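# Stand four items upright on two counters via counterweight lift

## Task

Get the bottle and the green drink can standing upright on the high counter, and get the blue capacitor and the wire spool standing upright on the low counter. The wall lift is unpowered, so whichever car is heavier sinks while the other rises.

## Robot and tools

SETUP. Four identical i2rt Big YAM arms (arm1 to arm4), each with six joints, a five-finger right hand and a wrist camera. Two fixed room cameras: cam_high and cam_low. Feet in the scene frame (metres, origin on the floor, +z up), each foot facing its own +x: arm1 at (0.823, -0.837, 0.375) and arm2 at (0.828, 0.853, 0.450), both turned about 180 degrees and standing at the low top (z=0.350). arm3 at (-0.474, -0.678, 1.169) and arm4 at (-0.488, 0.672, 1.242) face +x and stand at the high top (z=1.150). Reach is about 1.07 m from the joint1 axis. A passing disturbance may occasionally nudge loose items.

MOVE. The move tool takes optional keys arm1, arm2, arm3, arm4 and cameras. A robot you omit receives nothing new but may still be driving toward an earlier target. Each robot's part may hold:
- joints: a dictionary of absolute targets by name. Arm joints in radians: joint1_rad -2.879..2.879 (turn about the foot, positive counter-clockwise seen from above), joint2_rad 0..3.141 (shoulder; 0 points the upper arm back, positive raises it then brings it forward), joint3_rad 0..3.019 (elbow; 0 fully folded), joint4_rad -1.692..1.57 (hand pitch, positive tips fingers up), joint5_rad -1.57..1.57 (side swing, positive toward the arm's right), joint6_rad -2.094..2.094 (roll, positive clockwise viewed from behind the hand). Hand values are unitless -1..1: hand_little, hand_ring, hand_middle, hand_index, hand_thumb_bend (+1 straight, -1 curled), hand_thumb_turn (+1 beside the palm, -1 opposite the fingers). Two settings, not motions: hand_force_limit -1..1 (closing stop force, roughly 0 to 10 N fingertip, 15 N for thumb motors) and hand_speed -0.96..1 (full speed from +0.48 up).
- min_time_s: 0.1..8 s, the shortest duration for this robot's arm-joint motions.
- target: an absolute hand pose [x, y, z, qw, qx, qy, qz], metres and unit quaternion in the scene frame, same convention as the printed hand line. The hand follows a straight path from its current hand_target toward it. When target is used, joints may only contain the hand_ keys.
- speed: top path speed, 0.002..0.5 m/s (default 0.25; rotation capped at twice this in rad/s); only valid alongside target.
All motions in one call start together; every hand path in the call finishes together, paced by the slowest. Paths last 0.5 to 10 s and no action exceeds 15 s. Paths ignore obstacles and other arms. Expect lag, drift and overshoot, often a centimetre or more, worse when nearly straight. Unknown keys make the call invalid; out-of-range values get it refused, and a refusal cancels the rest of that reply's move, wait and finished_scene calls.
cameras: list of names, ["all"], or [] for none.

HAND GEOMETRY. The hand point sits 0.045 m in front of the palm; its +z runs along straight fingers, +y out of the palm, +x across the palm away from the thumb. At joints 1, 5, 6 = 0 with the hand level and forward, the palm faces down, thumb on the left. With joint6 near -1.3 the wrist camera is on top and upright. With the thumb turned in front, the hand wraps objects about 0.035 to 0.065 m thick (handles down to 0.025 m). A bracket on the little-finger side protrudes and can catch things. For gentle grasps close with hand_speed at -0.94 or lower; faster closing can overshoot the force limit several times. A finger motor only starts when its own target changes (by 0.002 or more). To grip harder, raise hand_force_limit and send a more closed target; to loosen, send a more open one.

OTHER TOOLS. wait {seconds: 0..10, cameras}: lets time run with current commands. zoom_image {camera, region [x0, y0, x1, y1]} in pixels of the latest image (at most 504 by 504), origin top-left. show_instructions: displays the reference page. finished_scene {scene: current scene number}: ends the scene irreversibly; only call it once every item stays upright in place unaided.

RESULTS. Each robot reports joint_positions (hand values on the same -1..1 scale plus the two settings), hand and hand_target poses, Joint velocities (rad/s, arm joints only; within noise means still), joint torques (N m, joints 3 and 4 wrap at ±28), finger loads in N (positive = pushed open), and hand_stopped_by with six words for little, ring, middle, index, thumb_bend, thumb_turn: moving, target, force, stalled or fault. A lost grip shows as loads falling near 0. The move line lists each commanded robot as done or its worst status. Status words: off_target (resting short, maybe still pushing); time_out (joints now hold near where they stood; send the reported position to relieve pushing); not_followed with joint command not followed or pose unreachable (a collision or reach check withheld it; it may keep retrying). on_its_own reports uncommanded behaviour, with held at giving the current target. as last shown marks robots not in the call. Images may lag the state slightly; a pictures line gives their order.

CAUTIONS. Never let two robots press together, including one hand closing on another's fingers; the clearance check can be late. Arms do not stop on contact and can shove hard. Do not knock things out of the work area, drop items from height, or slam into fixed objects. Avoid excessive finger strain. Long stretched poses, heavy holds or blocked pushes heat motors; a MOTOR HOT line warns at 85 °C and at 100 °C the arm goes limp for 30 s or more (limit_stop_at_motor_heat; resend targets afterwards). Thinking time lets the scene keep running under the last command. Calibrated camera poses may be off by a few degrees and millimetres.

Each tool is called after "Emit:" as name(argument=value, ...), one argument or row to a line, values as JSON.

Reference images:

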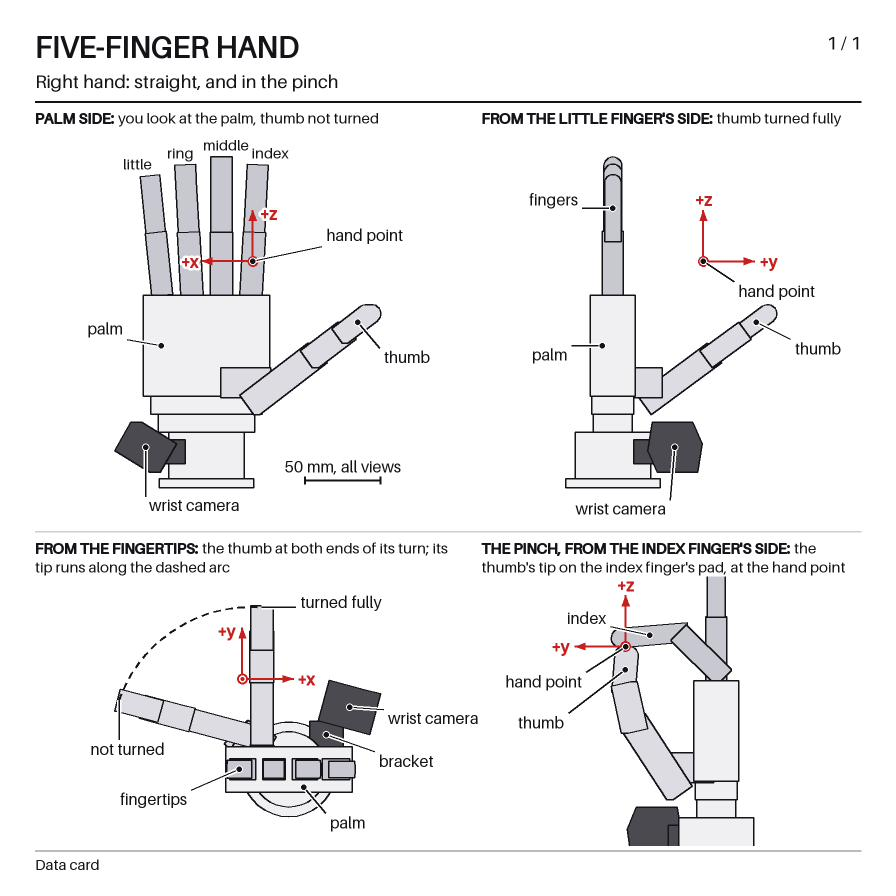

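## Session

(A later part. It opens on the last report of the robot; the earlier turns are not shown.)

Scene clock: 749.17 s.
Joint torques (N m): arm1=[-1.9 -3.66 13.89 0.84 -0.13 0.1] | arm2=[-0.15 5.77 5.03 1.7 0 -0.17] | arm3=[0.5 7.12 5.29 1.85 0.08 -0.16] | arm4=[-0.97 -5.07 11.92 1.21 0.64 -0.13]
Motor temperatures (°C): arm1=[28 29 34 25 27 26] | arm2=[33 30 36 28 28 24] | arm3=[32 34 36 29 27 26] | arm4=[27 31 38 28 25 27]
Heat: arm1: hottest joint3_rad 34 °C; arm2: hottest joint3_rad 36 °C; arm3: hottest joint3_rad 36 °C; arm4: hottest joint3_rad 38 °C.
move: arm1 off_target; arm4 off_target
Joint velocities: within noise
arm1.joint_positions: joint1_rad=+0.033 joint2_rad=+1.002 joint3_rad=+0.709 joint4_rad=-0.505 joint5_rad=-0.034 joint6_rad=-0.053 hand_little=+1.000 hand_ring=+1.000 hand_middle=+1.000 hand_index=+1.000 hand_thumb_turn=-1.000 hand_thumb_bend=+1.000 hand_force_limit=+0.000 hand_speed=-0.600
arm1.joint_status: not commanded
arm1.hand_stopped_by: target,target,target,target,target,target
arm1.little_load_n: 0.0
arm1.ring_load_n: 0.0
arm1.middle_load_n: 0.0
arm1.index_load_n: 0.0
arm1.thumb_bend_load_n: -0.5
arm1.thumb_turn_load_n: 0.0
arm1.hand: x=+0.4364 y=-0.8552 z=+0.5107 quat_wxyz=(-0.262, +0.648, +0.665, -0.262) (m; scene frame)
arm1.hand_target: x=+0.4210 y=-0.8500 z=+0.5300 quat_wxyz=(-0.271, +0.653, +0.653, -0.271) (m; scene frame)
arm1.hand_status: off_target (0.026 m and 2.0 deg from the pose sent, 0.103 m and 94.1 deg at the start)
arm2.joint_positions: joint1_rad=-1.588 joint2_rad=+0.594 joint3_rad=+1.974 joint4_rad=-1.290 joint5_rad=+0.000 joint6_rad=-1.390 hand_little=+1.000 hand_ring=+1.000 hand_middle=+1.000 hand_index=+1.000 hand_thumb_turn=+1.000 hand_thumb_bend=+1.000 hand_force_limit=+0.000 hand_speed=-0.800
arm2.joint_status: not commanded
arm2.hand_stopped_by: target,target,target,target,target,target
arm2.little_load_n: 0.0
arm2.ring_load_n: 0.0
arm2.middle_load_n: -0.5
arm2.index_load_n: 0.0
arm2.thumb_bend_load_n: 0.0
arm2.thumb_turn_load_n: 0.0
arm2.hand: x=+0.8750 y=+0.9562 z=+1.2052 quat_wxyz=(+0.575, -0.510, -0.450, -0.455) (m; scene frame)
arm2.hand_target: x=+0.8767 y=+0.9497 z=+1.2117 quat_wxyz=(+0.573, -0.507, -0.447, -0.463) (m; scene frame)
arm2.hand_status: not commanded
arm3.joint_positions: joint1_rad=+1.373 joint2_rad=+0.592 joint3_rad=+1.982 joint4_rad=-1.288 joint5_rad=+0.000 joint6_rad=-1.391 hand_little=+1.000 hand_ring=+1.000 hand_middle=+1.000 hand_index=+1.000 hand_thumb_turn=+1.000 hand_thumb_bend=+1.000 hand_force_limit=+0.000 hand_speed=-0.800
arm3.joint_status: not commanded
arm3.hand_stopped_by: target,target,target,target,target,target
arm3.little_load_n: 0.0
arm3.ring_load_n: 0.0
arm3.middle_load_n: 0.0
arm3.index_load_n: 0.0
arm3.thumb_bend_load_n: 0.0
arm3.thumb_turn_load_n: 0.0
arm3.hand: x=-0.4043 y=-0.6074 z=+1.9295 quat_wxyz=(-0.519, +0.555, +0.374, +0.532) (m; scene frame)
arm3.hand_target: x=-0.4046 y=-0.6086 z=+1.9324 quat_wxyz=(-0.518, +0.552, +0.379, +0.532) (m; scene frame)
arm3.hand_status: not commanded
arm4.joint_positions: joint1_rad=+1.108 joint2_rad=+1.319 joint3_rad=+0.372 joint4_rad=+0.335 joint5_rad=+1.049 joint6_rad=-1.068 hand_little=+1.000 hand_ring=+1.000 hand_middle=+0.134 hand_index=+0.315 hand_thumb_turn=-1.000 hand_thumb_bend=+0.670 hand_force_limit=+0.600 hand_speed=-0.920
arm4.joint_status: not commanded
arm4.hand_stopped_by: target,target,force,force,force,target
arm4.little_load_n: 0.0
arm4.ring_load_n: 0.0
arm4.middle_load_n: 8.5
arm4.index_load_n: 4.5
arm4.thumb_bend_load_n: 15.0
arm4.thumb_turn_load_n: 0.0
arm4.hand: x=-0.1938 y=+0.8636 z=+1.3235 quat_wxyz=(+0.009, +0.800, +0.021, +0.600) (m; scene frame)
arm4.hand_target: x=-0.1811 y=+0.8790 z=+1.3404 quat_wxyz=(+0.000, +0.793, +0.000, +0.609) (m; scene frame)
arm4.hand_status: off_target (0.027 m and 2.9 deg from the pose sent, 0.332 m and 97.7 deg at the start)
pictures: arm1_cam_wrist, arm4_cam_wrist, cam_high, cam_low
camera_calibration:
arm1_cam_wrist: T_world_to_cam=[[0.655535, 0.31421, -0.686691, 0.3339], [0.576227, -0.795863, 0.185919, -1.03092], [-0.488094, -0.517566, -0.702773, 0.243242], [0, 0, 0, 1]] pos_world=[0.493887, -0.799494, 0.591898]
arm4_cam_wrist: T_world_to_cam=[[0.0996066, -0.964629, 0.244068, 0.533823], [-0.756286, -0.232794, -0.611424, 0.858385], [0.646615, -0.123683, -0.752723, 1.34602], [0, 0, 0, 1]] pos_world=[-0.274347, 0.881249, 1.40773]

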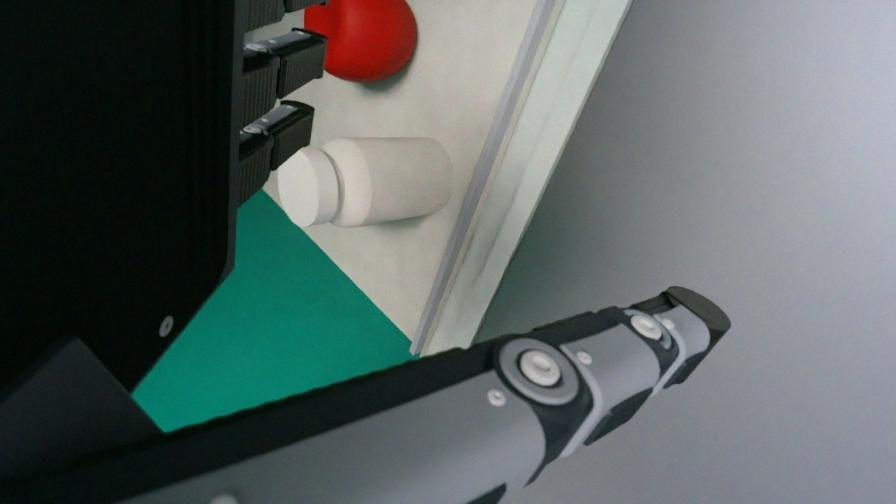

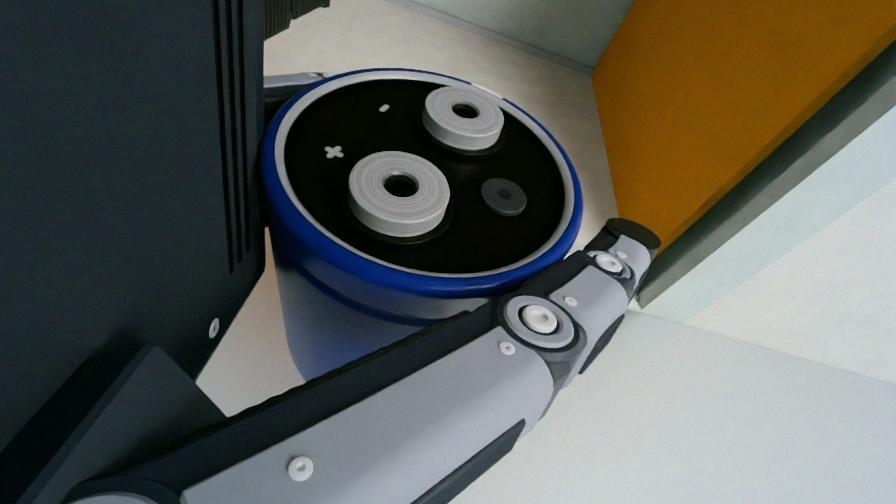

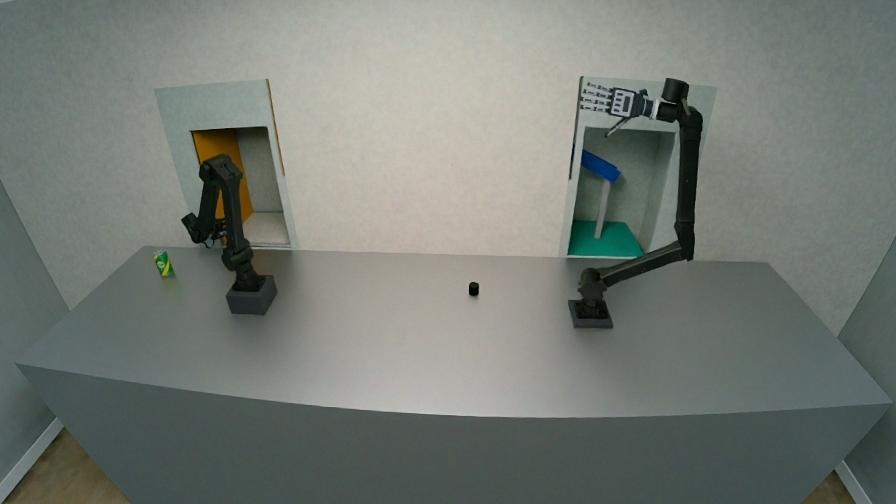

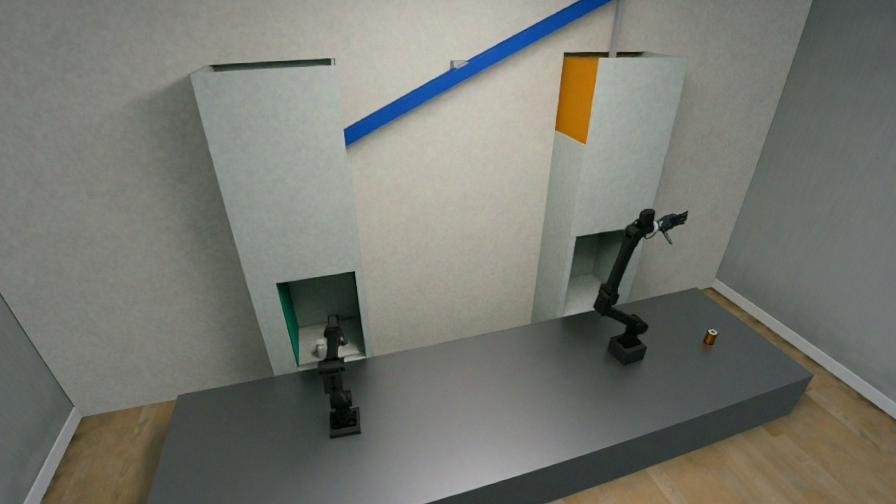

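Emit:
move(
  arm1={"target": [0.283, -0.848, 0.497, -0.2706, 0.65328, 0.65328, -0.2706], "speed": 0.15},
  cameras=["arm1_cam_wrist", "cam_low"],
)

Scene clock: 771.27 s.
Joint torques (N m): arm1=[-0.91 -9.29 13.11 1.66 0.01 0.1] | arm2=[-0.21 5.77 5.04 1.69 0 -0.16] | arm3=[0.5 7.59 5.35 1.83 0.1 -0.17] | arm4=[-0.79 -5.3 11.99 1.31 0.65 -0.13]
Motor temperatures (°C): arm1=[28 29 36 25 27 26] | arm2=[33 30 36 28 28 24] | arm3=[32 34 36 29 27 26] | arm4=[27 31 42 27 25 27]
Heat: arm1: hottest joint3_rad 36 °C; arm2: hottest joint3_rad 36 °C; arm3: hottest joint3_rad 36 °C; arm4: hottest joint3_rad 42 °C.
move: arm1 off_target
Joint velocities: within noise
arm1.joint_positions: joint1_rad=+0.033 joint2_rad=+1.416 joint3_rad=+0.970 joint4_rad=-0.369 joint5_rad=-0.029 joint6_rad=-0.044 hand_little=+1.000 hand_ring=+1.000 hand_middle=+1.000 hand_index=+1.000 hand_thumb_turn=-1.000 hand_thumb_bend=+1.000 hand_force_limit=+0.000 hand_speed=-0.600
arm1.joint_status: not commanded
arm1.hand_stopped_by: target,target,target,target,target,target
arm1.little_load_n: 0.0
arm1.ring_load_n: 0.0
arm1.middle_load_n: 0.0
arm1.index_load_n: 0.0
arm1.thumb_bend_load_n: 0.0
arm1.thumb_turn_load_n: 0.0
arm1.hand: x=+0.3063 y=-0.8499 z=+0.4814 quat_wxyz=(-0.256, +0.654, +0.664, -0.257) (m; scene frame)
arm1.hand_target: x=+0.2843 y=-0.8480 z=+0.4974 quat_wxyz=(-0.271, +0.653, +0.653, -0.271) (m; scene frame)
arm1.hand_status: off_target (0.028 m and 2.6 deg from the pose sent, 0.154 m and 2.0 deg at the start)
arm2, arm3, arm4: as last shown
arm2.middle_load_n: 0.0
arm4.middle_load_n: 8.0
arm4.hand: x=-0.1938 y=+0.8636 z=+1.3234 quat_wxyz=(+0.009, +0.800, +0.021, +0.600) (m; scene frame)
pictures: arm1_cam_wrist, cam_low
camera_calibration:
arm1_cam_wrist: T_world_to_cam=[[0.669711, 0.305725, -0.676772, 0.381038], [0.565711, -0.800423, 0.198225, -0.952936], [-0.481101, -0.515611, -0.709004, 0.164364], [0, 0, 0, 1]] pos_world=[0.362977, -0.794497, 0.563307]

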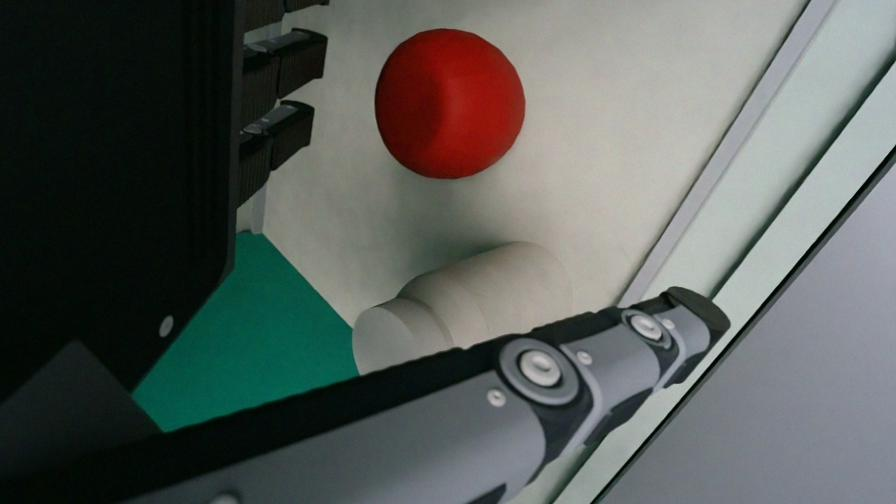

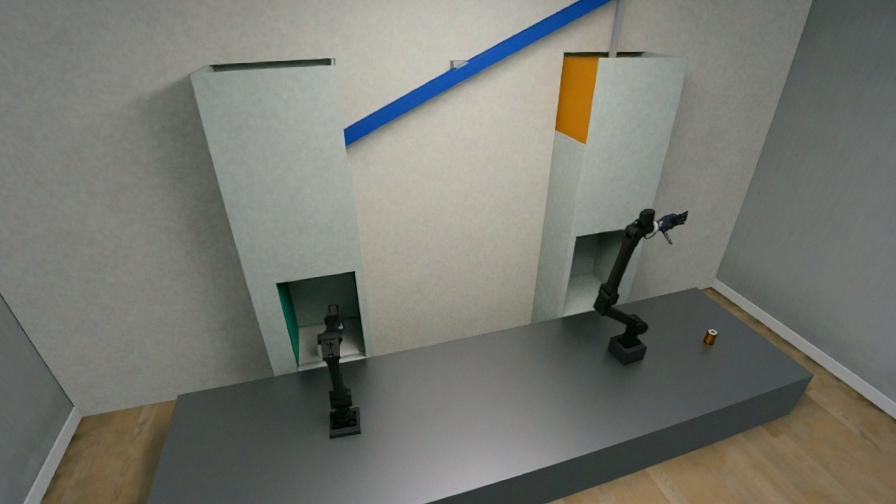

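Emit:
move(
  arm1={"target": [0.19, -0.856, 0.404, -0.2706, 0.65328, 0.65328, -0.2706], "speed": 0.1},
  cameras=["arm1_cam_wrist"],
)

Scene clock: 783.73 s.
Joint torques (N m): arm1=[0.67 -13.51 11.92 1.72 0.02 0.1] | arm2=[-0.09 5.95 5.04 1.69 -0.01 -0.16] | arm3=[0.44 7.18 5.39 1.89 0.09 -0.14] | arm4=[-1.08 -5.42 12.05 1.26 0.62 -0.12]
Motor temperatures (°C): arm1=[28 30 39 25 27 26] | arm2=[33 30 36 28 28 24] | arm3=[32 34 36 29 27 26] | arm4=[27 31 43 27 25 27]
Heat: arm1: hottest joint3_rad 39 °C; arm2: hottest joint3_rad 36 °C; arm3: hottest joint3_rad 36 °C; arm4: hottest joint3_rad 43 °C.
move: arm1 off_target
Joint velocities: within noise
arm1.joint_positions: joint1_rad=+0.038 joint2_rad=+1.760 joint3_rad=+1.130 joint4_rad=-0.179 joint5_rad=-0.014 joint6_rad=-0.029 hand_little=+1.000 hand_ring=+1.000 hand_middle=+1.000 hand_index=+1.000 hand_thumb_turn=-1.000 hand_thumb_bend=+1.000 hand_force_limit=+0.000 hand_speed=-0.600
arm1.joint_status: not commanded
arm1.hand_stopped_by: target,target,target,target,target,target
arm1.little_load_n: 0.0
arm1.ring_load_n: -0.5
arm1.middle_load_n: 0.0
arm1.index_load_n: 0.0
arm1.thumb_bend_load_n: 0.0
arm1.thumb_turn_load_n: 0.0
arm1.hand: x=+0.2124 y=-0.8472 z=+0.3949 quat_wxyz=(-0.261, +0.659, +0.658, -0.256) (m; scene frame)
arm1.hand_target: x=+0.1913 y=-0.8562 z=+0.4046 quat_wxyz=(-0.270, +0.653, +0.653, -0.271) (m; scene frame)
arm1.hand_status: off_target (0.026 m and 2.2 deg from the pose sent, 0.140 m and 2.6 deg at the start)
arm2, arm3, arm4: as last shown
arm4.little_load_n: -0.5
arm4.middle_load_n: 8.5
pictures: arm1_cam_wrist
camera_calibration:
arm1_cam_wrist: T_world_to_cam=[[0.671398, 0.294624, -0.680016, 0.376116], [0.552567, -0.810477, 0.194416, -0.88474], [-0.493857, -0.506285, -0.706952, 0.0690723], [0, 0, 0, 1]] pos_world=[0.270466, -0.792904, 0.476604]

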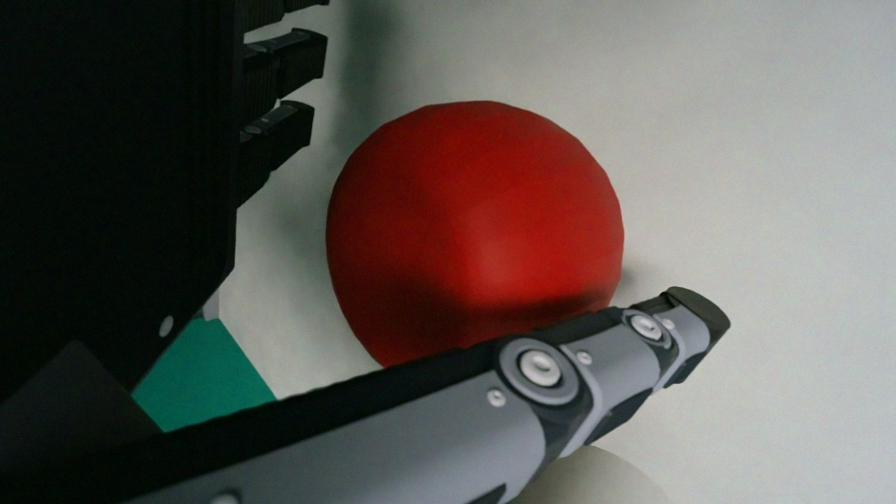

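Emit:
move(
  arm1={"target": [0.191, -0.870, 0.398, -0.2706, 0.65328, 0.65328, -0.2706], "speed": 0.06},
  cameras=["arm1_cam_wrist"],
)

Scene clock: 790.87 s.
Joint torques (N m): arm1=[0.62 -13.39 11.19 1.68 0.03 0.1] | arm2=[-0.15 5.89 5.05 1.65 -0.01 -0.17] | arm3=[0.21 7.65 5.39 1.84 0.08 -0.16] | arm4=[-1.32 -5.13 12.01 1.26 0.64 -0.12]
Motor temperatures (°C): arm1=[28 30 39 25 27 26] | arm2=[33 30 36 28 28 24] | arm3=[32 34 36 29 27 26] | arm4=[27 31 43 27 26 27]
Heat: arm1: hottest joint3_rad 39 °C; arm2: hottest joint3_rad 36 °C; arm3: hottest joint3_rad 36 °C; arm4: hottest joint3_rad 43 °C.
move: arm1 off_target
Joint velocities: within noise
arm1.joint_positions: joint1_rad=+0.065 joint2_rad=+1.766 joint3_rad=+1.130 joint4_rad=-0.162 joint5_rad=+0.005 joint6_rad=-0.011 hand_little=+1.000 hand_ring=+1.000 hand_middle=+1.000 hand_index=+1.000 hand_thumb_turn=-1.000 hand_thumb_bend=+1.000 hand_force_limit=+0.000 hand_speed=-0.600
arm1.joint_status: not commanded
arm1.hand_stopped_by: target,target,target,target,target,target
arm1.little_load_n: 0.0
arm1.ring_load_n: 0.0
arm1.middle_load_n: 0.0
arm1.index_load_n: 0.0
arm1.thumb_bend_load_n: 0.0
arm1.thumb_turn_load_n: 0.0
arm1.hand: x=+0.2088 y=-0.8614 z=+0.3935 quat_wxyz=(-0.264, +0.657, +0.657, -0.259) (m; scene frame)
arm1.hand_target: x=+0.1919 y=-0.8700 z=+0.3982 quat_wxyz=(-0.270, +0.653, +0.653, -0.271) (m; scene frame)
arm1.hand_status: off_target (0.020 m and 1.6 deg from the pose sent, 0.031 m and 2.2 deg at the start)
arm2, arm3, arm4: as last shown
arm2.little_load_n: 0.5
arm4.little_load_n: 0.0
pictures: arm1_cam_wrist
camera_calibration:
arm1_cam_wrist: T_world_to_cam=[[0.663595, 0.296839, -0.68668, 0.387922], [0.5561, -0.809717, 0.18738, -0.891325], [-0.500395, -0.506207, -0.702396, 0.0588056], [0, 0, 0, 1]] pos_world=[0.26767, -0.807104, 0.474699]

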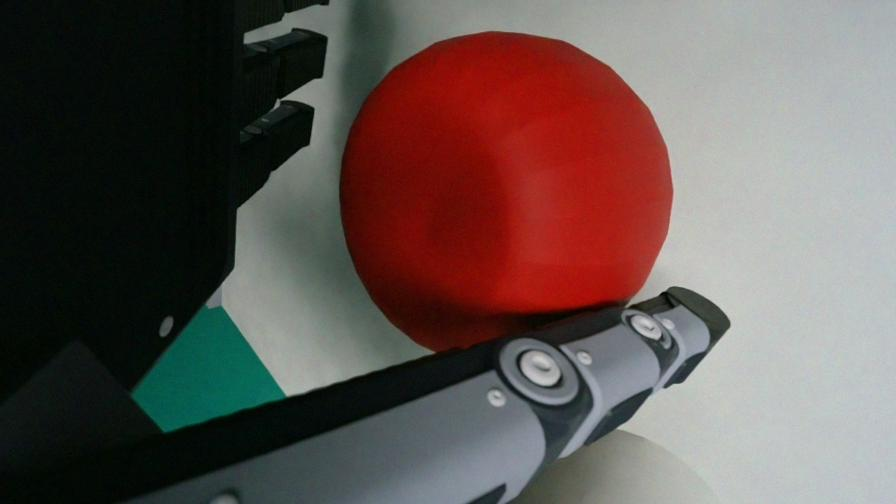

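Emit:
move(
  arm1={"joints": {"hand_index": -1.0, "hand_middle": -1.0, "hand_thumb_bend": -1.0, "hand_force_limit": 0.3, "hand_speed": -0.92}},
  cameras=["arm1_cam_wrist"],
)

Scene clock: 807.33 s.
Joint torques (N m): arm1=[0.56 -13.45 11.19 1.62 0.01 0.1] | arm2=[-0.26 5.83 5.01 1.7 -0.01 -0.16] | arm3=[0.73 7.18 5.35 1.83 0.1 -0.17] | arm4=[-0.79 -5.01 12.03 1.35 0.63 -0.12]
Motor temperatures (°C): arm1=[28 31 38 25 27 26] | arm2=[33 30 36 28 28 24] | arm3=[32 34 36 29 27 26] | arm4=[27 31 44 27 26 27]
Heat: arm1: hottest joint3_rad 38 °C; arm2: hottest joint3_rad 36 °C; arm3: hottest joint3_rad 36 °C; arm4: hottest joint3_rad 44 °C.
move: arm1 off_target
Joint velocities: within noise
arm1.joint_positions: joint1_rad=+0.065 joint2_rad=+1.766 joint3_rad=+1.130 joint4_rad=-0.160 joint5_rad=+0.005 joint6_rad=-0.010 hand_little=+1.000 hand_ring=+1.000 hand_middle=+0.360 hand_index=+0.314 hand_thumb_turn=-1.000 hand_thumb_bend=+0.681 hand_force_limit=+0.300 hand_speed=-0.920
arm1.joint_status: hand_middle off_target (ended at +0.360, target -1.000); hand_index off_target (ended at +0.314, target -1.000); hand_thumb_bend off_target (ended at +0.681, target -1.000); the others done
arm1.hand_stopped_by: target,target,force,force,force,target
arm1.little_load_n: 0.0
arm1.ring_load_n: 0.0
arm1.middle_load_n: 3.5
arm1.index_load_n: 6.5
arm1.thumb_bend_load_n: 14.5
arm1.thumb_turn_load_n: 0.5
arm1.hand: x=+0.2084 y=-0.8614 z=+0.3936 quat_wxyz=(-0.265, +0.657, +0.657, -0.259) (m; scene frame)
arm1.hand_target: x=+0.1919 y=-0.8700 z=+0.3984 quat_wxyz=(-0.270, +0.653, +0.653, -0.271) (m; scene frame)
arm1.hand_status: not commanded
arm2, arm3, arm4: as last shown
arm2.little_load_n: 0.0
arm4.middle_load_n: 8.0
arm4.thumb_bend_load_n: 15.5
pictures: arm1_cam_wrist
camera_calibration:
arm1_cam_wrist: T_world_to_cam=[[0.6628, 0.296075, -0.687776, 0.388168], [0.555704, -0.810127, 0.18678, -0.89108], [-0.501885, -0.505997, -0.701483, 0.058719], [0, 0, 0, 1]] pos_world=[0.267369, -0.807104, 0.474599]

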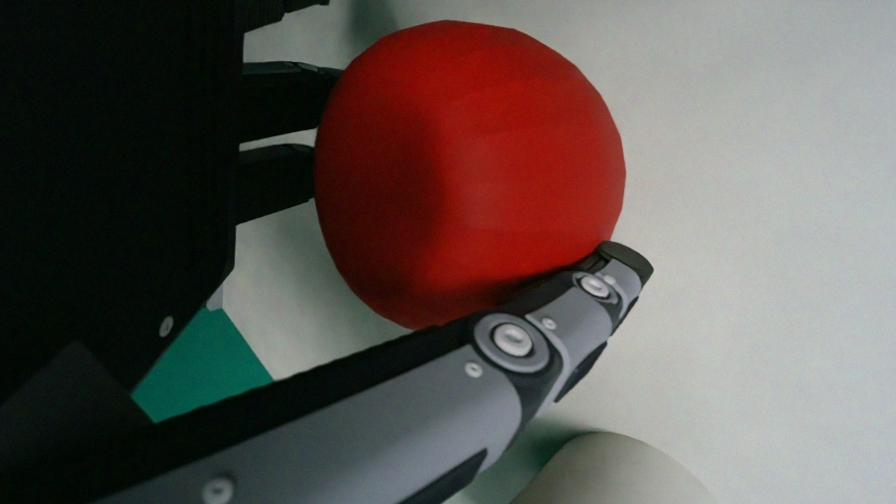

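Emit:
move(
  arm1={"target": [0.195, -0.870, 0.47, -0.2706, 0.65328, 0.65328, -0.2706], "speed": 0.06},
  cameras=["arm1_cam_wrist", "cam_low"],
)

Scene clock: 814.00 s.
Joint torques (N m): arm1=[0.56 -16.44 13.49 0.96 0.01 0.1] | arm2=[-0.21 5.66 5.03 1.68 -0.01 -0.16] | arm3=[0.85 7.59 5.37 1.83 0.08 -0.18] | arm4=[-1.03 -5.25 11.97 1.16 0.62 -0.13]
Motor temperatures (°C): arm1=[28 31 38 25 27 26] | arm2=[33 30 36 28 28 24] | arm3=[32 34 36 29 27 26] | arm4=[27 31 44 27 26 27]
Heat: arm1: hottest joint3_rad 38 °C; arm2: hottest joint3_rad 36 °C; arm3: hottest joint3_rad 36 °C; arm4: hottest joint3_rad 44 °C.
move: arm1 off_target
Joint velocities: within noise
arm1.joint_positions: joint1_rad=+0.065 joint2_rad=+1.694 joint3_rad=+1.174 joint4_rad=-0.319 joint5_rad=+0.005 joint6_rad=-0.010 hand_little=+1.000 hand_ring=+1.000 hand_middle=+0.360 hand_index=+0.314 hand_thumb_turn=-1.000 hand_thumb_bend=+0.681 hand_force_limit=+0.300 hand_speed=-0.920
arm1.joint_status: not commanded
arm1.hand_stopped_by: target,target,force,force,force,target
arm1.little_load_n: 0.0
arm1.ring_load_n: 0.0
arm1.middle_load_n: 3.5
arm1.index_load_n: 6.5
arm1.thumb_bend_load_n: 14.5
arm1.thumb_turn_load_n: 0.0
arm1.hand: x=+0.2199 y=-0.8613 z=+0.4342 quat_wxyz=(-0.251, +0.662, +0.662, -0.246) (m; scene frame)
arm1.hand_target: x=+0.1971 y=-0.8700 z=+0.4706 quat_wxyz=(-0.270, +0.653, +0.653, -0.271) (m; scene frame)
arm1.hand_status: off_target (0.044 m and 3.9 deg from the pose sent, 0.078 m and 1.5 deg at the start)
arm2, arm3, arm4: as last shown
arm4.middle_load_n: 8.5
arm4.thumb_bend_load_n: 15.0
pictures: arm1_cam_wrist, cam_low
camera_calibration:
arm1_cam_wrist: T_world_to_cam=[[0.691593, 0.295687, -0.65899, 0.389287], [0.547135, -0.810086, 0.21072, -0.913474], [-0.471532, -0.506289, -0.722031, 0.0949973], [0, 0, 0, 1]] pos_world=[0.27536, -0.807004, 0.517615]

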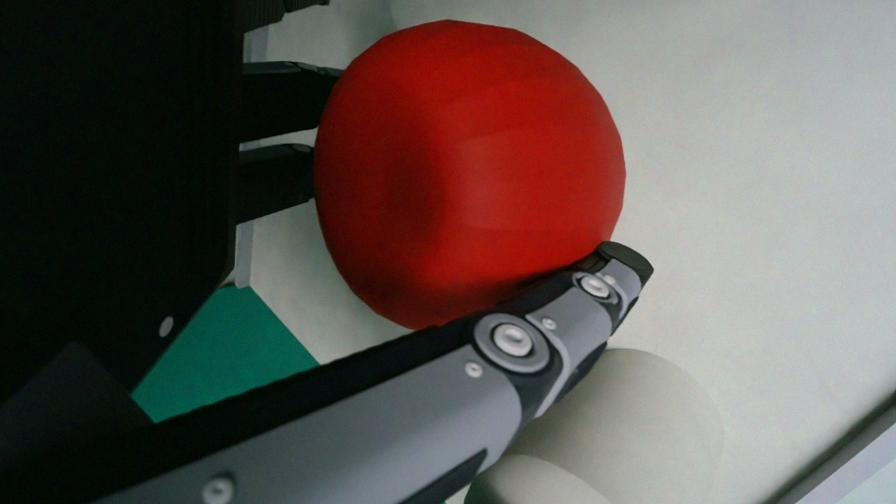

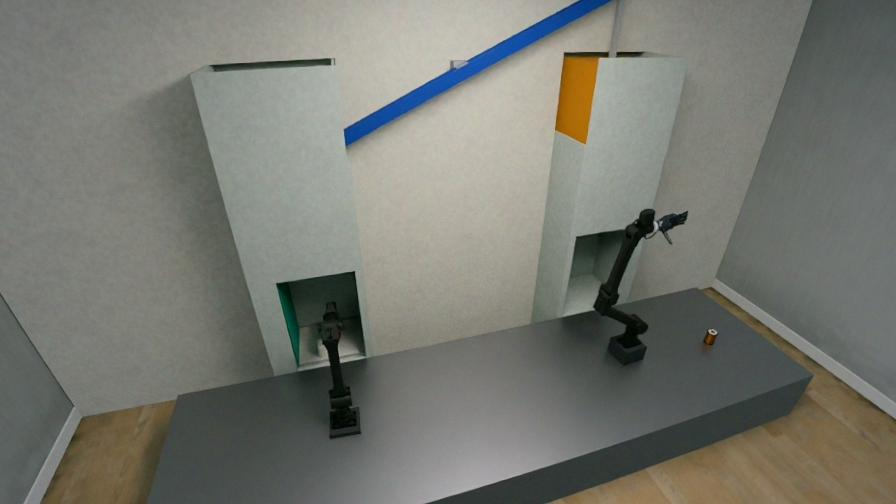

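Emit:
move(
  arm1={"target": [0.25, -0.868, 0.53, -0.2706, 0.65328, 0.65328, -0.2706], "speed": 0.1},
)

Emit:
move(
  arm1={"target": [0.46, -0.862, 0.57, -0.2706, 0.65328, 0.65328, -0.2706], "speed": 0.15},
  cameras=["arm1_cam_wrist", "cam_low", "arm4_cam_wrist"],
)

Scene clock: 832.60 s.
Joint torques (N m): arm1=[0.26 -14.04 9.39 1.05 -0.05 0.07] | arm2=[-0.15 5.89 5.01 1.74 -0.01 -0.15] | arm3=[0.32 7.24 5.34 1.84 0.07 -0.17] | arm4=[-1.2 -5.25 11.97 1.28 0.64 -0.12]
Motor temperatures (°C): arm1=[28 32 39 25 27 26] | arm2=[32 30 35 28 28 24] | arm3=[32 34 36 29 27 26] | arm4=[27 31 44 27 26 27]
Heat: arm1: hottest joint3_rad 39 °C; arm2: hottest joint3_rad 35 °C; arm3: hottest joint3_rad 36 °C; arm4: hottest joint3_rad 44 °C.
move: arm1 off_target
Joint velocities: within noise
arm1.joint_positions: joint1_rad=+0.065 joint2_rad=+1.502 joint3_rad=+1.165 joint4_rad=-0.447 joint5_rad=+0.005 joint6_rad=-0.010 hand_little=+1.000 hand_ring=+1.000 hand_middle=+0.360 hand_index=+0.314 hand_thumb_turn=-1.000 hand_thumb_bend=+0.681 hand_force_limit=+0.300 hand_speed=-0.920
arm1.joint_status: not commanded
arm1.hand_stopped_by: target,target,force,force,force,target
arm1.little_load_n: 0.0
arm1.ring_load_n: 0.0
arm1.middle_load_n: 3.5
arm1.index_load_n: 6.5
arm1.thumb_bend_load_n: 15.0
arm1.thumb_turn_load_n: 0.5
arm1.hand: x=+0.2488 y=-0.8612 z=+0.5213 quat_wxyz=(-0.269, +0.655, +0.655, -0.264) (m; scene frame)
arm1.hand_target: x=+0.2500 y=-0.8679 z=+0.5300 quat_wxyz=(-0.271, +0.653, +0.653, -0.271) (m; scene frame)
arm1.hand_status: off_target (0.011 m and 0.9 deg from the pose sent, 0.101 m and 3.9 deg at the start)
arm2, arm3, arm4: as last shown
pictures: none

Scene clock: 834.80 s.
Joint torques (N m): arm1=[-1.38 -4.48 9.78 1.06 -0.14 -0.06] | arm2=[-0.26 5.89 5.07 1.66 -0.01 -0.15] | arm3=[0.44 7.06 5.33 1.8 0.09 -0.14] | arm4=[-1.38 -5.3 12.01 1.26 0.65 -0.11]
Motor temperatures (°C): arm1=[28 32 39 25 27 26] | arm2=[32 30 35 28 28 24] | arm3=[32 34 36 29 27 26] | arm4=[27 31 44 27 26 27]
Heat: arm1: hottest joint3_rad 39 °C; arm2: hottest joint3_rad 35 °C; arm3: hottest joint3_rad 36 °C; arm4: hottest joint3_rad 44 °C.
move: arm1 done
Joint velocities: within noise
arm1.joint_positions: joint1_rad=+0.065 joint2_rad=+0.880 joint3_rad=+0.782 joint4_rad=-0.681 joint5_rad=-0.005 joint6_rad=-0.010 hand_little=+1.000 hand_ring=+1.000 hand_middle=+0.360 hand_index=+0.314 hand_thumb_turn=-1.000 hand_thumb_bend=+0.681 hand_force_limit=+0.300 hand_speed=-0.920
arm1.joint_status: not commanded
arm1.hand_stopped_by: target,target,force,force,force,target
arm1.little_load_n: 0.0
arm1.ring_load_n: 0.0
arm1.middle_load_n: 3.5
arm1.index_load_n: 6.5
arm1.thumb_bend_load_n: 15.0
arm1.thumb_turn_load_n: 0.5
arm1.hand: x=+0.4582 y=-0.8645 z=+0.5670 quat_wxyz=(-0.268, +0.653, +0.655, -0.269) (m; scene frame)
arm1.hand_target: x=+0.4600 y=-0.8620 z=+0.5700 quat_wxyz=(-0.271, +0.653, +0.653, -0.271) (m; scene frame)
arm1.hand_status: done (0.004 m and 0.5 deg from the pose sent, 0.217 m and 0.9 deg at the start)
arm2, arm3, arm4: as last shown
pictures: arm1_cam_wrist, arm4_cam_wrist, cam_low
camera_calibration:
arm1_cam_wrist: T_world_to_cam=[[0.648033, 0.295395, -0.701994, 0.35701], [0.564653, -0.804885, 0.182558, -1.06198], [-0.511097, -0.514687, -0.688387, 0.293446], [0, 0, 0, 1]] pos_world=[0.518278, -0.8092, 0.646497]
arm4_cam_wrist: T_world_to_cam=[[0.0995034, -0.964731, 0.243706, 0.534393], [-0.756326, -0.232481, -0.611492, 0.858194], [0.646583, -0.123476, -0.752784, 1.34592], [0, 0, 0, 1]] pos_world=[-0.274347, 0.881248, 1.40773]

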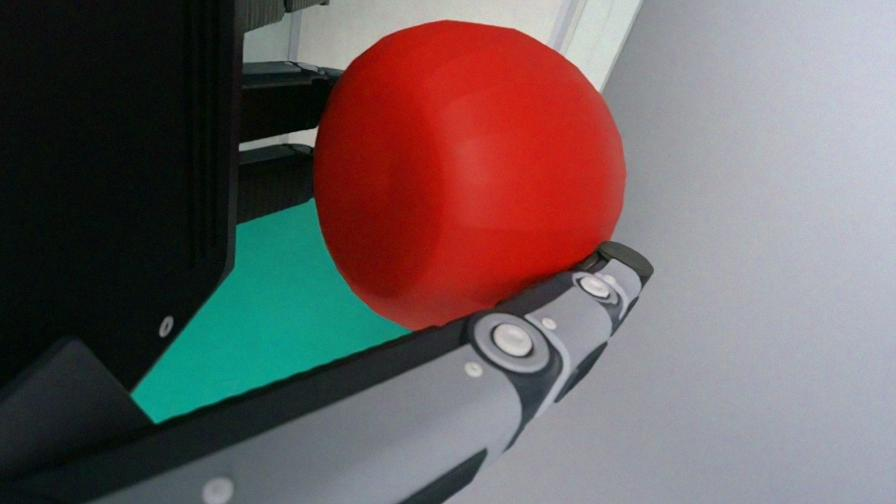

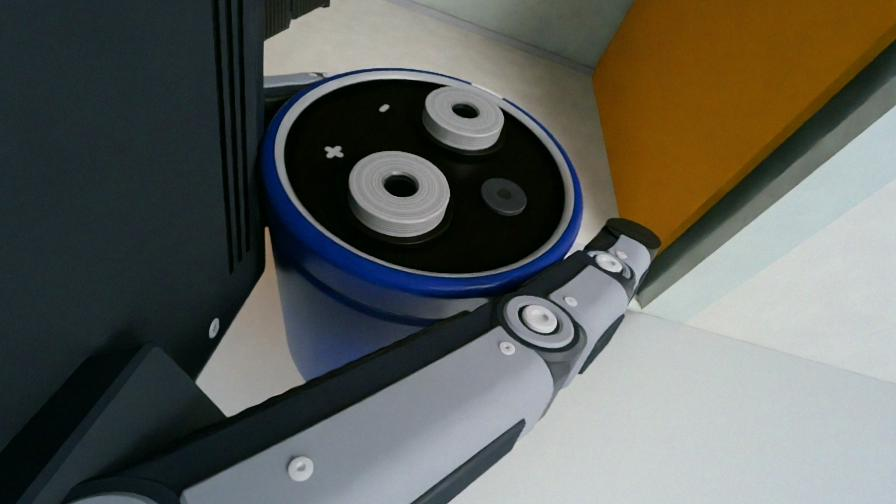

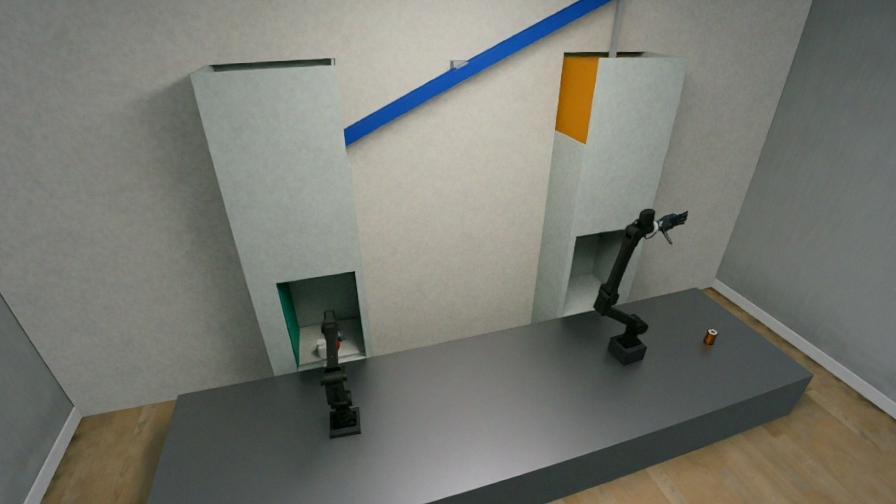

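Emit:
move(
  arm1={"target": [0.599, -1.169, 0.47, -0.11189, 0.27012, 0.88351, -0.36597], "speed": 0.2},
  arm4={"target": [0.0, 0.878, 1.345, 0, 0.79336, 0, 0.60876], "speed": 0.15},
)

Emit:
move(
  arm1={"target": [0.599, -1.169, 0.425, -0.11189, 0.27012, 0.88351, -0.36597], "speed": 0.08},
  arm4={"target": [0.125, 0.878, 1.33, 0, 0.79336, 0, 0.60876], "speed": 0.1},
  cameras=["arm1_cam_wrist", "cam_low", "arm4_cam_wrist", "cam_high"],
)

Scene clock: 855.57 s.
Joint torques (N m): arm1=[0.5 -4.72 11.63 1.88 -0.13 -0.12] | arm2=[-0.15 5.89 5.05 1.65 -0.01 -0.16] | arm3=[0.15 7.53 5.34 1.87 0.06 -0.16] | arm4=[-0.85 -10.05 12.49 2.96 0.28 -0.39]
Motor temperatures (°C): arm1=[28 30 39 25 27 26] | arm2=[32 30 35 28 28 24] | arm3=[32 34 36 29 27 26] | arm4=[27 31 44 27 26 27]
Heat: arm1: hottest joint3_rad 39 °C; arm2: hottest joint3_rad 35 °C; arm3: hottest joint3_rad 36 °C; arm4: hottest joint3_rad 44 °C.
move: arm1 off_target; arm4 off_target
Joint velocities: within noise
arm1.joint_positions: joint1_rad=+0.950 joint2_rad=+1.091 joint3_rad=+0.607 joint4_rad=-0.344 joint5_rad=-0.050 joint6_rad=-0.060 hand_little=+1.000 hand_ring=+1.000 hand_middle=+0.360 hand_index=+0.314 hand_thumb_turn=-1.000 hand_thumb_bend=+0.681 hand_force_limit=+0.300 hand_speed=-0.920
arm1.joint_status: not commanded
arm1.hand_stopped_by: target,target,force,force,force,target
arm1.little_load_n: 0.0
arm1.ring_load_n: 0.0
arm1.middle_load_n: 3.0
arm1.index_load_n: 6.5
arm1.thumb_bend_load_n: 14.5
arm1.thumb_turn_load_n: 0.5
arm1.hand: x=+0.6067 y=-1.1525 z=+0.4548 quat_wxyz=(-0.105, +0.284, +0.888, -0.346) (m; scene frame)
arm1.hand_target: x=+0.5996 y=-1.1682 z=+0.4704 quat_wxyz=(-0.112, +0.270, +0.884, -0.366) (m; scene frame)
arm1.hand_status: off_target (0.024 m and 3.0 deg from the pose sent, 0.349 m and 55.8 deg at the start)
arm2.joint_positions: joint1_rad=-1.588 joint2_rad=+0.594 joint3_rad=+1.974 joint4_rad=-1.290 joint5_rad=+0.000 joint6_rad=-1.390 hand_little=+1.000 hand_ring=+1.000 hand_middle=+1.000 hand_index=+1.000 hand_thumb_turn=+1.000 hand_thumb_bend=+1.000 hand_force_limit=+0.000 hand_speed=-0.800
arm2.joint_status: not commanded
arm2.hand_stopped_by: target,target,target,target,target,target
arm2.little_load_n: 0.0
arm2.ring_load_n: 0.0
arm2.middle_load_n: 0.0
arm2.index_load_n: 0.0
arm2.thumb_bend_load_n: 0.0
arm2.thumb_turn_load_n: 0.0
arm2.hand: x=+0.8750 y=+0.9562 z=+1.2052 quat_wxyz=(+0.575, -0.510, -0.450, -0.455) (m; scene frame)
arm2.hand_target: x=+0.8767 y=+0.9497 z=+1.2117 quat_wxyz=(+0.573, -0.507, -0.447, -0.463) (m; scene frame)
arm2.hand_status: not commanded
arm3.joint_positions: joint1_rad=+1.373 joint2_rad=+0.592 joint3_rad=+1.982 joint4_rad=-1.288 joint5_rad=+0.000 joint6_rad=-1.391 hand_little=+1.000 hand_ring=+1.000 hand_middle=+1.000 hand_index=+1.000 hand_thumb_turn=+1.000 hand_thumb_bend=+1.000 hand_force_limit=+0.000 hand_speed=-0.800
arm3.joint_status: not commanded
arm3.hand_stopped_by: target,target,target,target,target,target
arm3.little_load_n: 0.0
arm3.ring_load_n: 0.0
arm3.middle_load_n: 0.0
arm3.index_load_n: 0.0
arm3.thumb_bend_load_n: 0.0
arm3.thumb_turn_load_n: 0.0
arm3.hand: x=-0.4043 y=-0.6074 z=+1.9295 quat_wxyz=(-0.519, +0.555, +0.374, +0.532) (m; scene frame)
arm3.hand_target: x=-0.4046 y=-0.6086 z=+1.9324 quat_wxyz=(-0.518, +0.552, +0.379, +0.532) (m; scene frame)
arm3.hand_status: not commanded
arm4.joint_positions: joint1_rad=+0.695 joint2_rad=+1.595 joint3_rad=+0.633 joint4_rad=+0.524 joint5_rad=+0.683 joint6_rad=-1.322 hand_little=+1.000 hand_ring=+1.000 hand_middle=+0.134 hand_index=+0.315 hand_thumb_turn=-1.000 hand_thumb_bend=+0.670 hand_force_limit=+0.600 hand_speed=-0.920
arm4.joint_status: not commanded
arm4.hand_stopped_by: target,target,force,force,force,target
arm4.little_load_n: 0.0
arm4.ring_load_n: 0.0
arm4.middle_load_n: 8.5
arm4.index_load_n: 4.0
arm4.thumb_bend_load_n: 15.0
arm4.thumb_turn_load_n: 0.5
arm4.hand: x=-0.0273 y=+0.8651 z=+1.3171 quat_wxyz=(+0.012, +0.813, +0.014, +0.581) (m; scene frame)
arm4.hand_target: x=-0.0026 y=+0.8767 z=+1.3460 quat_wxyz=(+0.000, +0.794, +0.000, +0.609) (m; scene frame)
arm4.hand_status: off_target (0.041 m and 4.4 deg from the pose sent, 0.195 m and 2.9 deg at the start)
pictures: none

Scene clock: 857.47 s.
Joint torques (N m): arm1=[0.38 -5.36 8.31 1.94 -0.18 -0.13] | arm2=[-0.26 5.83 5.04 1.69 -0.01 -0.15] | arm3=[0.38 7.3 5.44 1.87 0.1 -0.17] | arm4=[-1.03 -13.98 13.15 2.48 0.16 -0.38]
Motor temperatures (°C): arm1=[28 30 39 25 27 26] | arm2=[32 30 35 28 28 24] | arm3=[32 34 36 29 27 26] | arm4=[27 31 44 27 26 27]
Heat: arm1: hottest joint3_rad 39 °C; arm2: hottest joint3_rad 35 °C; arm3: hottest joint3_rad 36 °C; arm4: hottest joint3_rad 44 °C.
move: arm1 done; arm4 off_target
Joint velocities: within noise
arm1.joint_positions: joint1_rad=+0.950 joint2_rad=+1.181 joint3_rad=+0.563 joint4_rad=-0.180 joint5_rad=-0.050 joint6_rad=-0.061 hand_little=+1.000 hand_ring=+1.000 hand_middle=+0.360 hand_index=+0.314 hand_thumb_turn=-1.000 hand_thumb_bend=+0.681 hand_force_limit=+0.300 hand_speed=-0.920
arm1.joint_status: not commanded
arm1.hand_stopped_by: target,target,force,force,force,target
arm1.little_load_n: 0.0
arm1.ring_load_n: 0.0
arm1.middle_load_n: 3.5
arm1.index_load_n: 6.5
arm1.thumb_bend_load_n: 14.5
arm1.thumb_turn_load_n: 0.5
arm1.hand: x=+0.5982 y=-1.1633 z=+0.4243 quat_wxyz=(-0.110, +0.281, +0.883, -0.359) (m; scene frame)
arm1.hand_target: x=+0.5990 y=-1.1689 z=+0.4252 quat_wxyz=(-0.112, +0.270, +0.883, -0.366) (m; scene frame)
arm1.hand_status: done (0.006 m and 1.5 deg from the pose sent, 0.035 m and 3.0 deg at the start)
arm2, arm3: as last shown
arm4.joint_positions: joint1_rad=+0.532 joint2_rad=+1.834 joint3_rad=+0.911 joint4_rad=+0.533 joint5_rad=+0.531 joint6_rad=-1.386 hand_little=+1.000 hand_ring=+1.000 hand_middle=+0.134 hand_index=+0.315 hand_thumb_turn=-1.000 hand_thumb_bend=+0.670 hand_force_limit=+0.600 hand_speed=-0.920
arm4.joint_status: not commanded
arm4.hand_stopped_by: target,target,force,force,force,target
arm4.little_load_n: 0.0
arm4.ring_load_n: 0.0
arm4.middle_load_n: 8.5
arm4.index_load_n: 4.5
arm4.thumb_bend_load_n: 15.0
arm4.thumb_turn_load_n: 0.0
arm4.hand: x=+0.0956 y=+0.8701 z=+1.3003 quat_wxyz=(+0.005, +0.813, +0.007, +0.582) (m; scene frame)
arm4.hand_target: x=+0.1221 y=+0.8766 z=+1.3309 quat_wxyz=(+0.000, +0.793, +0.000, +0.609) (m; scene frame)
arm4.hand_status: off_target (0.043 m and 3.9 deg from the pose sent, 0.153 m and 4.4 deg at the start)
pictures: arm1_cam_wrist, arm4_cam_wrist, cam_high, cam_low
camera_calibration:
arm1_cam_wrist: T_world_to_cam=[[0.141231, 0.701782, -0.698252, 1.02868], [0.981318, -0.0061619, 0.192292, -0.679706], [0.130645, -0.712366, -0.689541, -0.500302], [0, 0, 0, 1]] pos_world=[0.587087, -1.0825, 0.504005]
arm4_cam_wrist: T_world_to_cam=[[0.0926069, -0.971472, 0.218326, 0.557], [-0.786169, -0.205898, -0.582704, 1.00672], [0.611033, -0.117679, -0.782809, 1.17957], [0, 0, 0, 1]] pos_world=[0.0191121, 0.887201, 1.38839]

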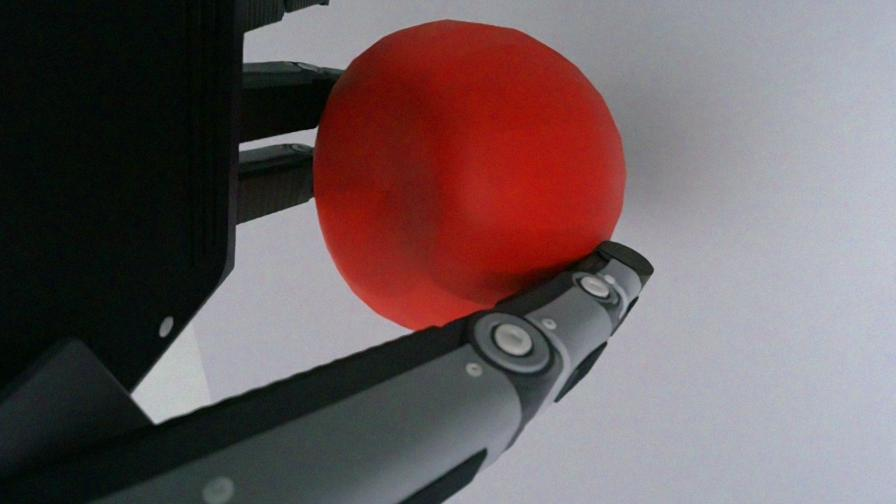

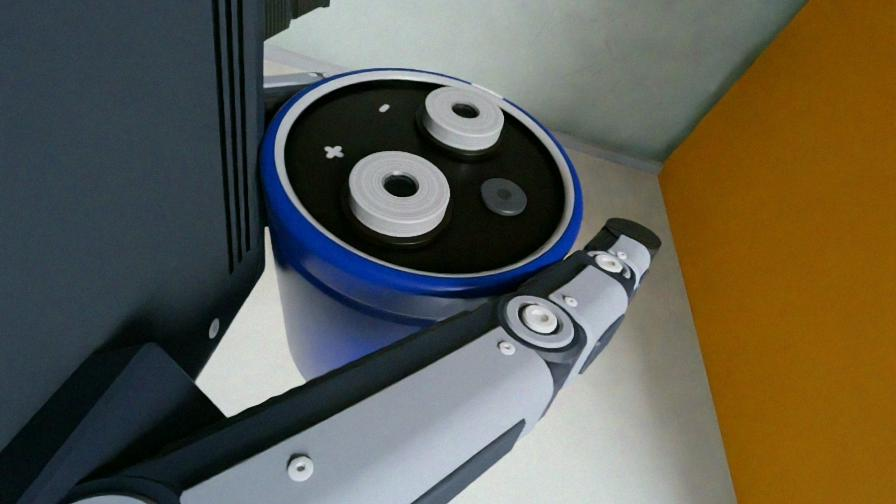

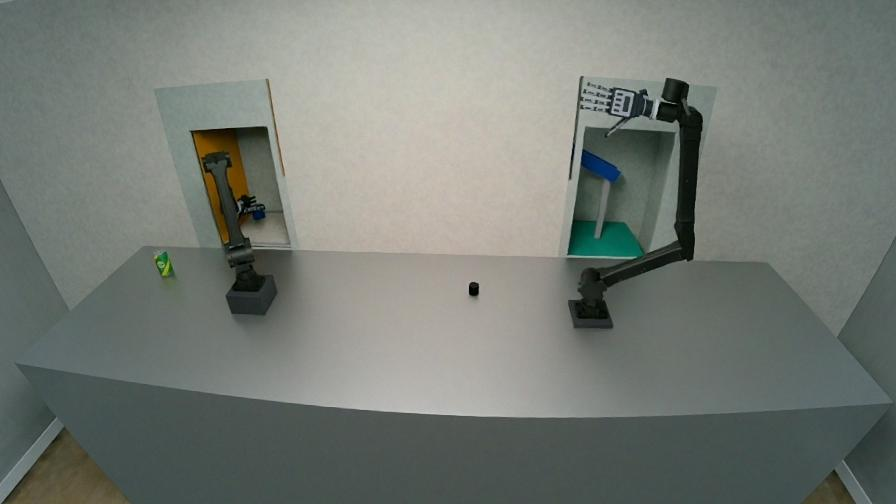

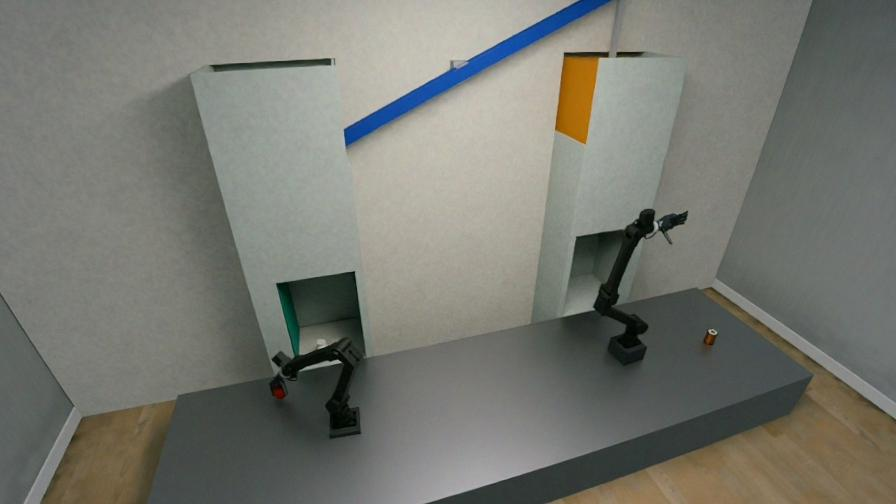

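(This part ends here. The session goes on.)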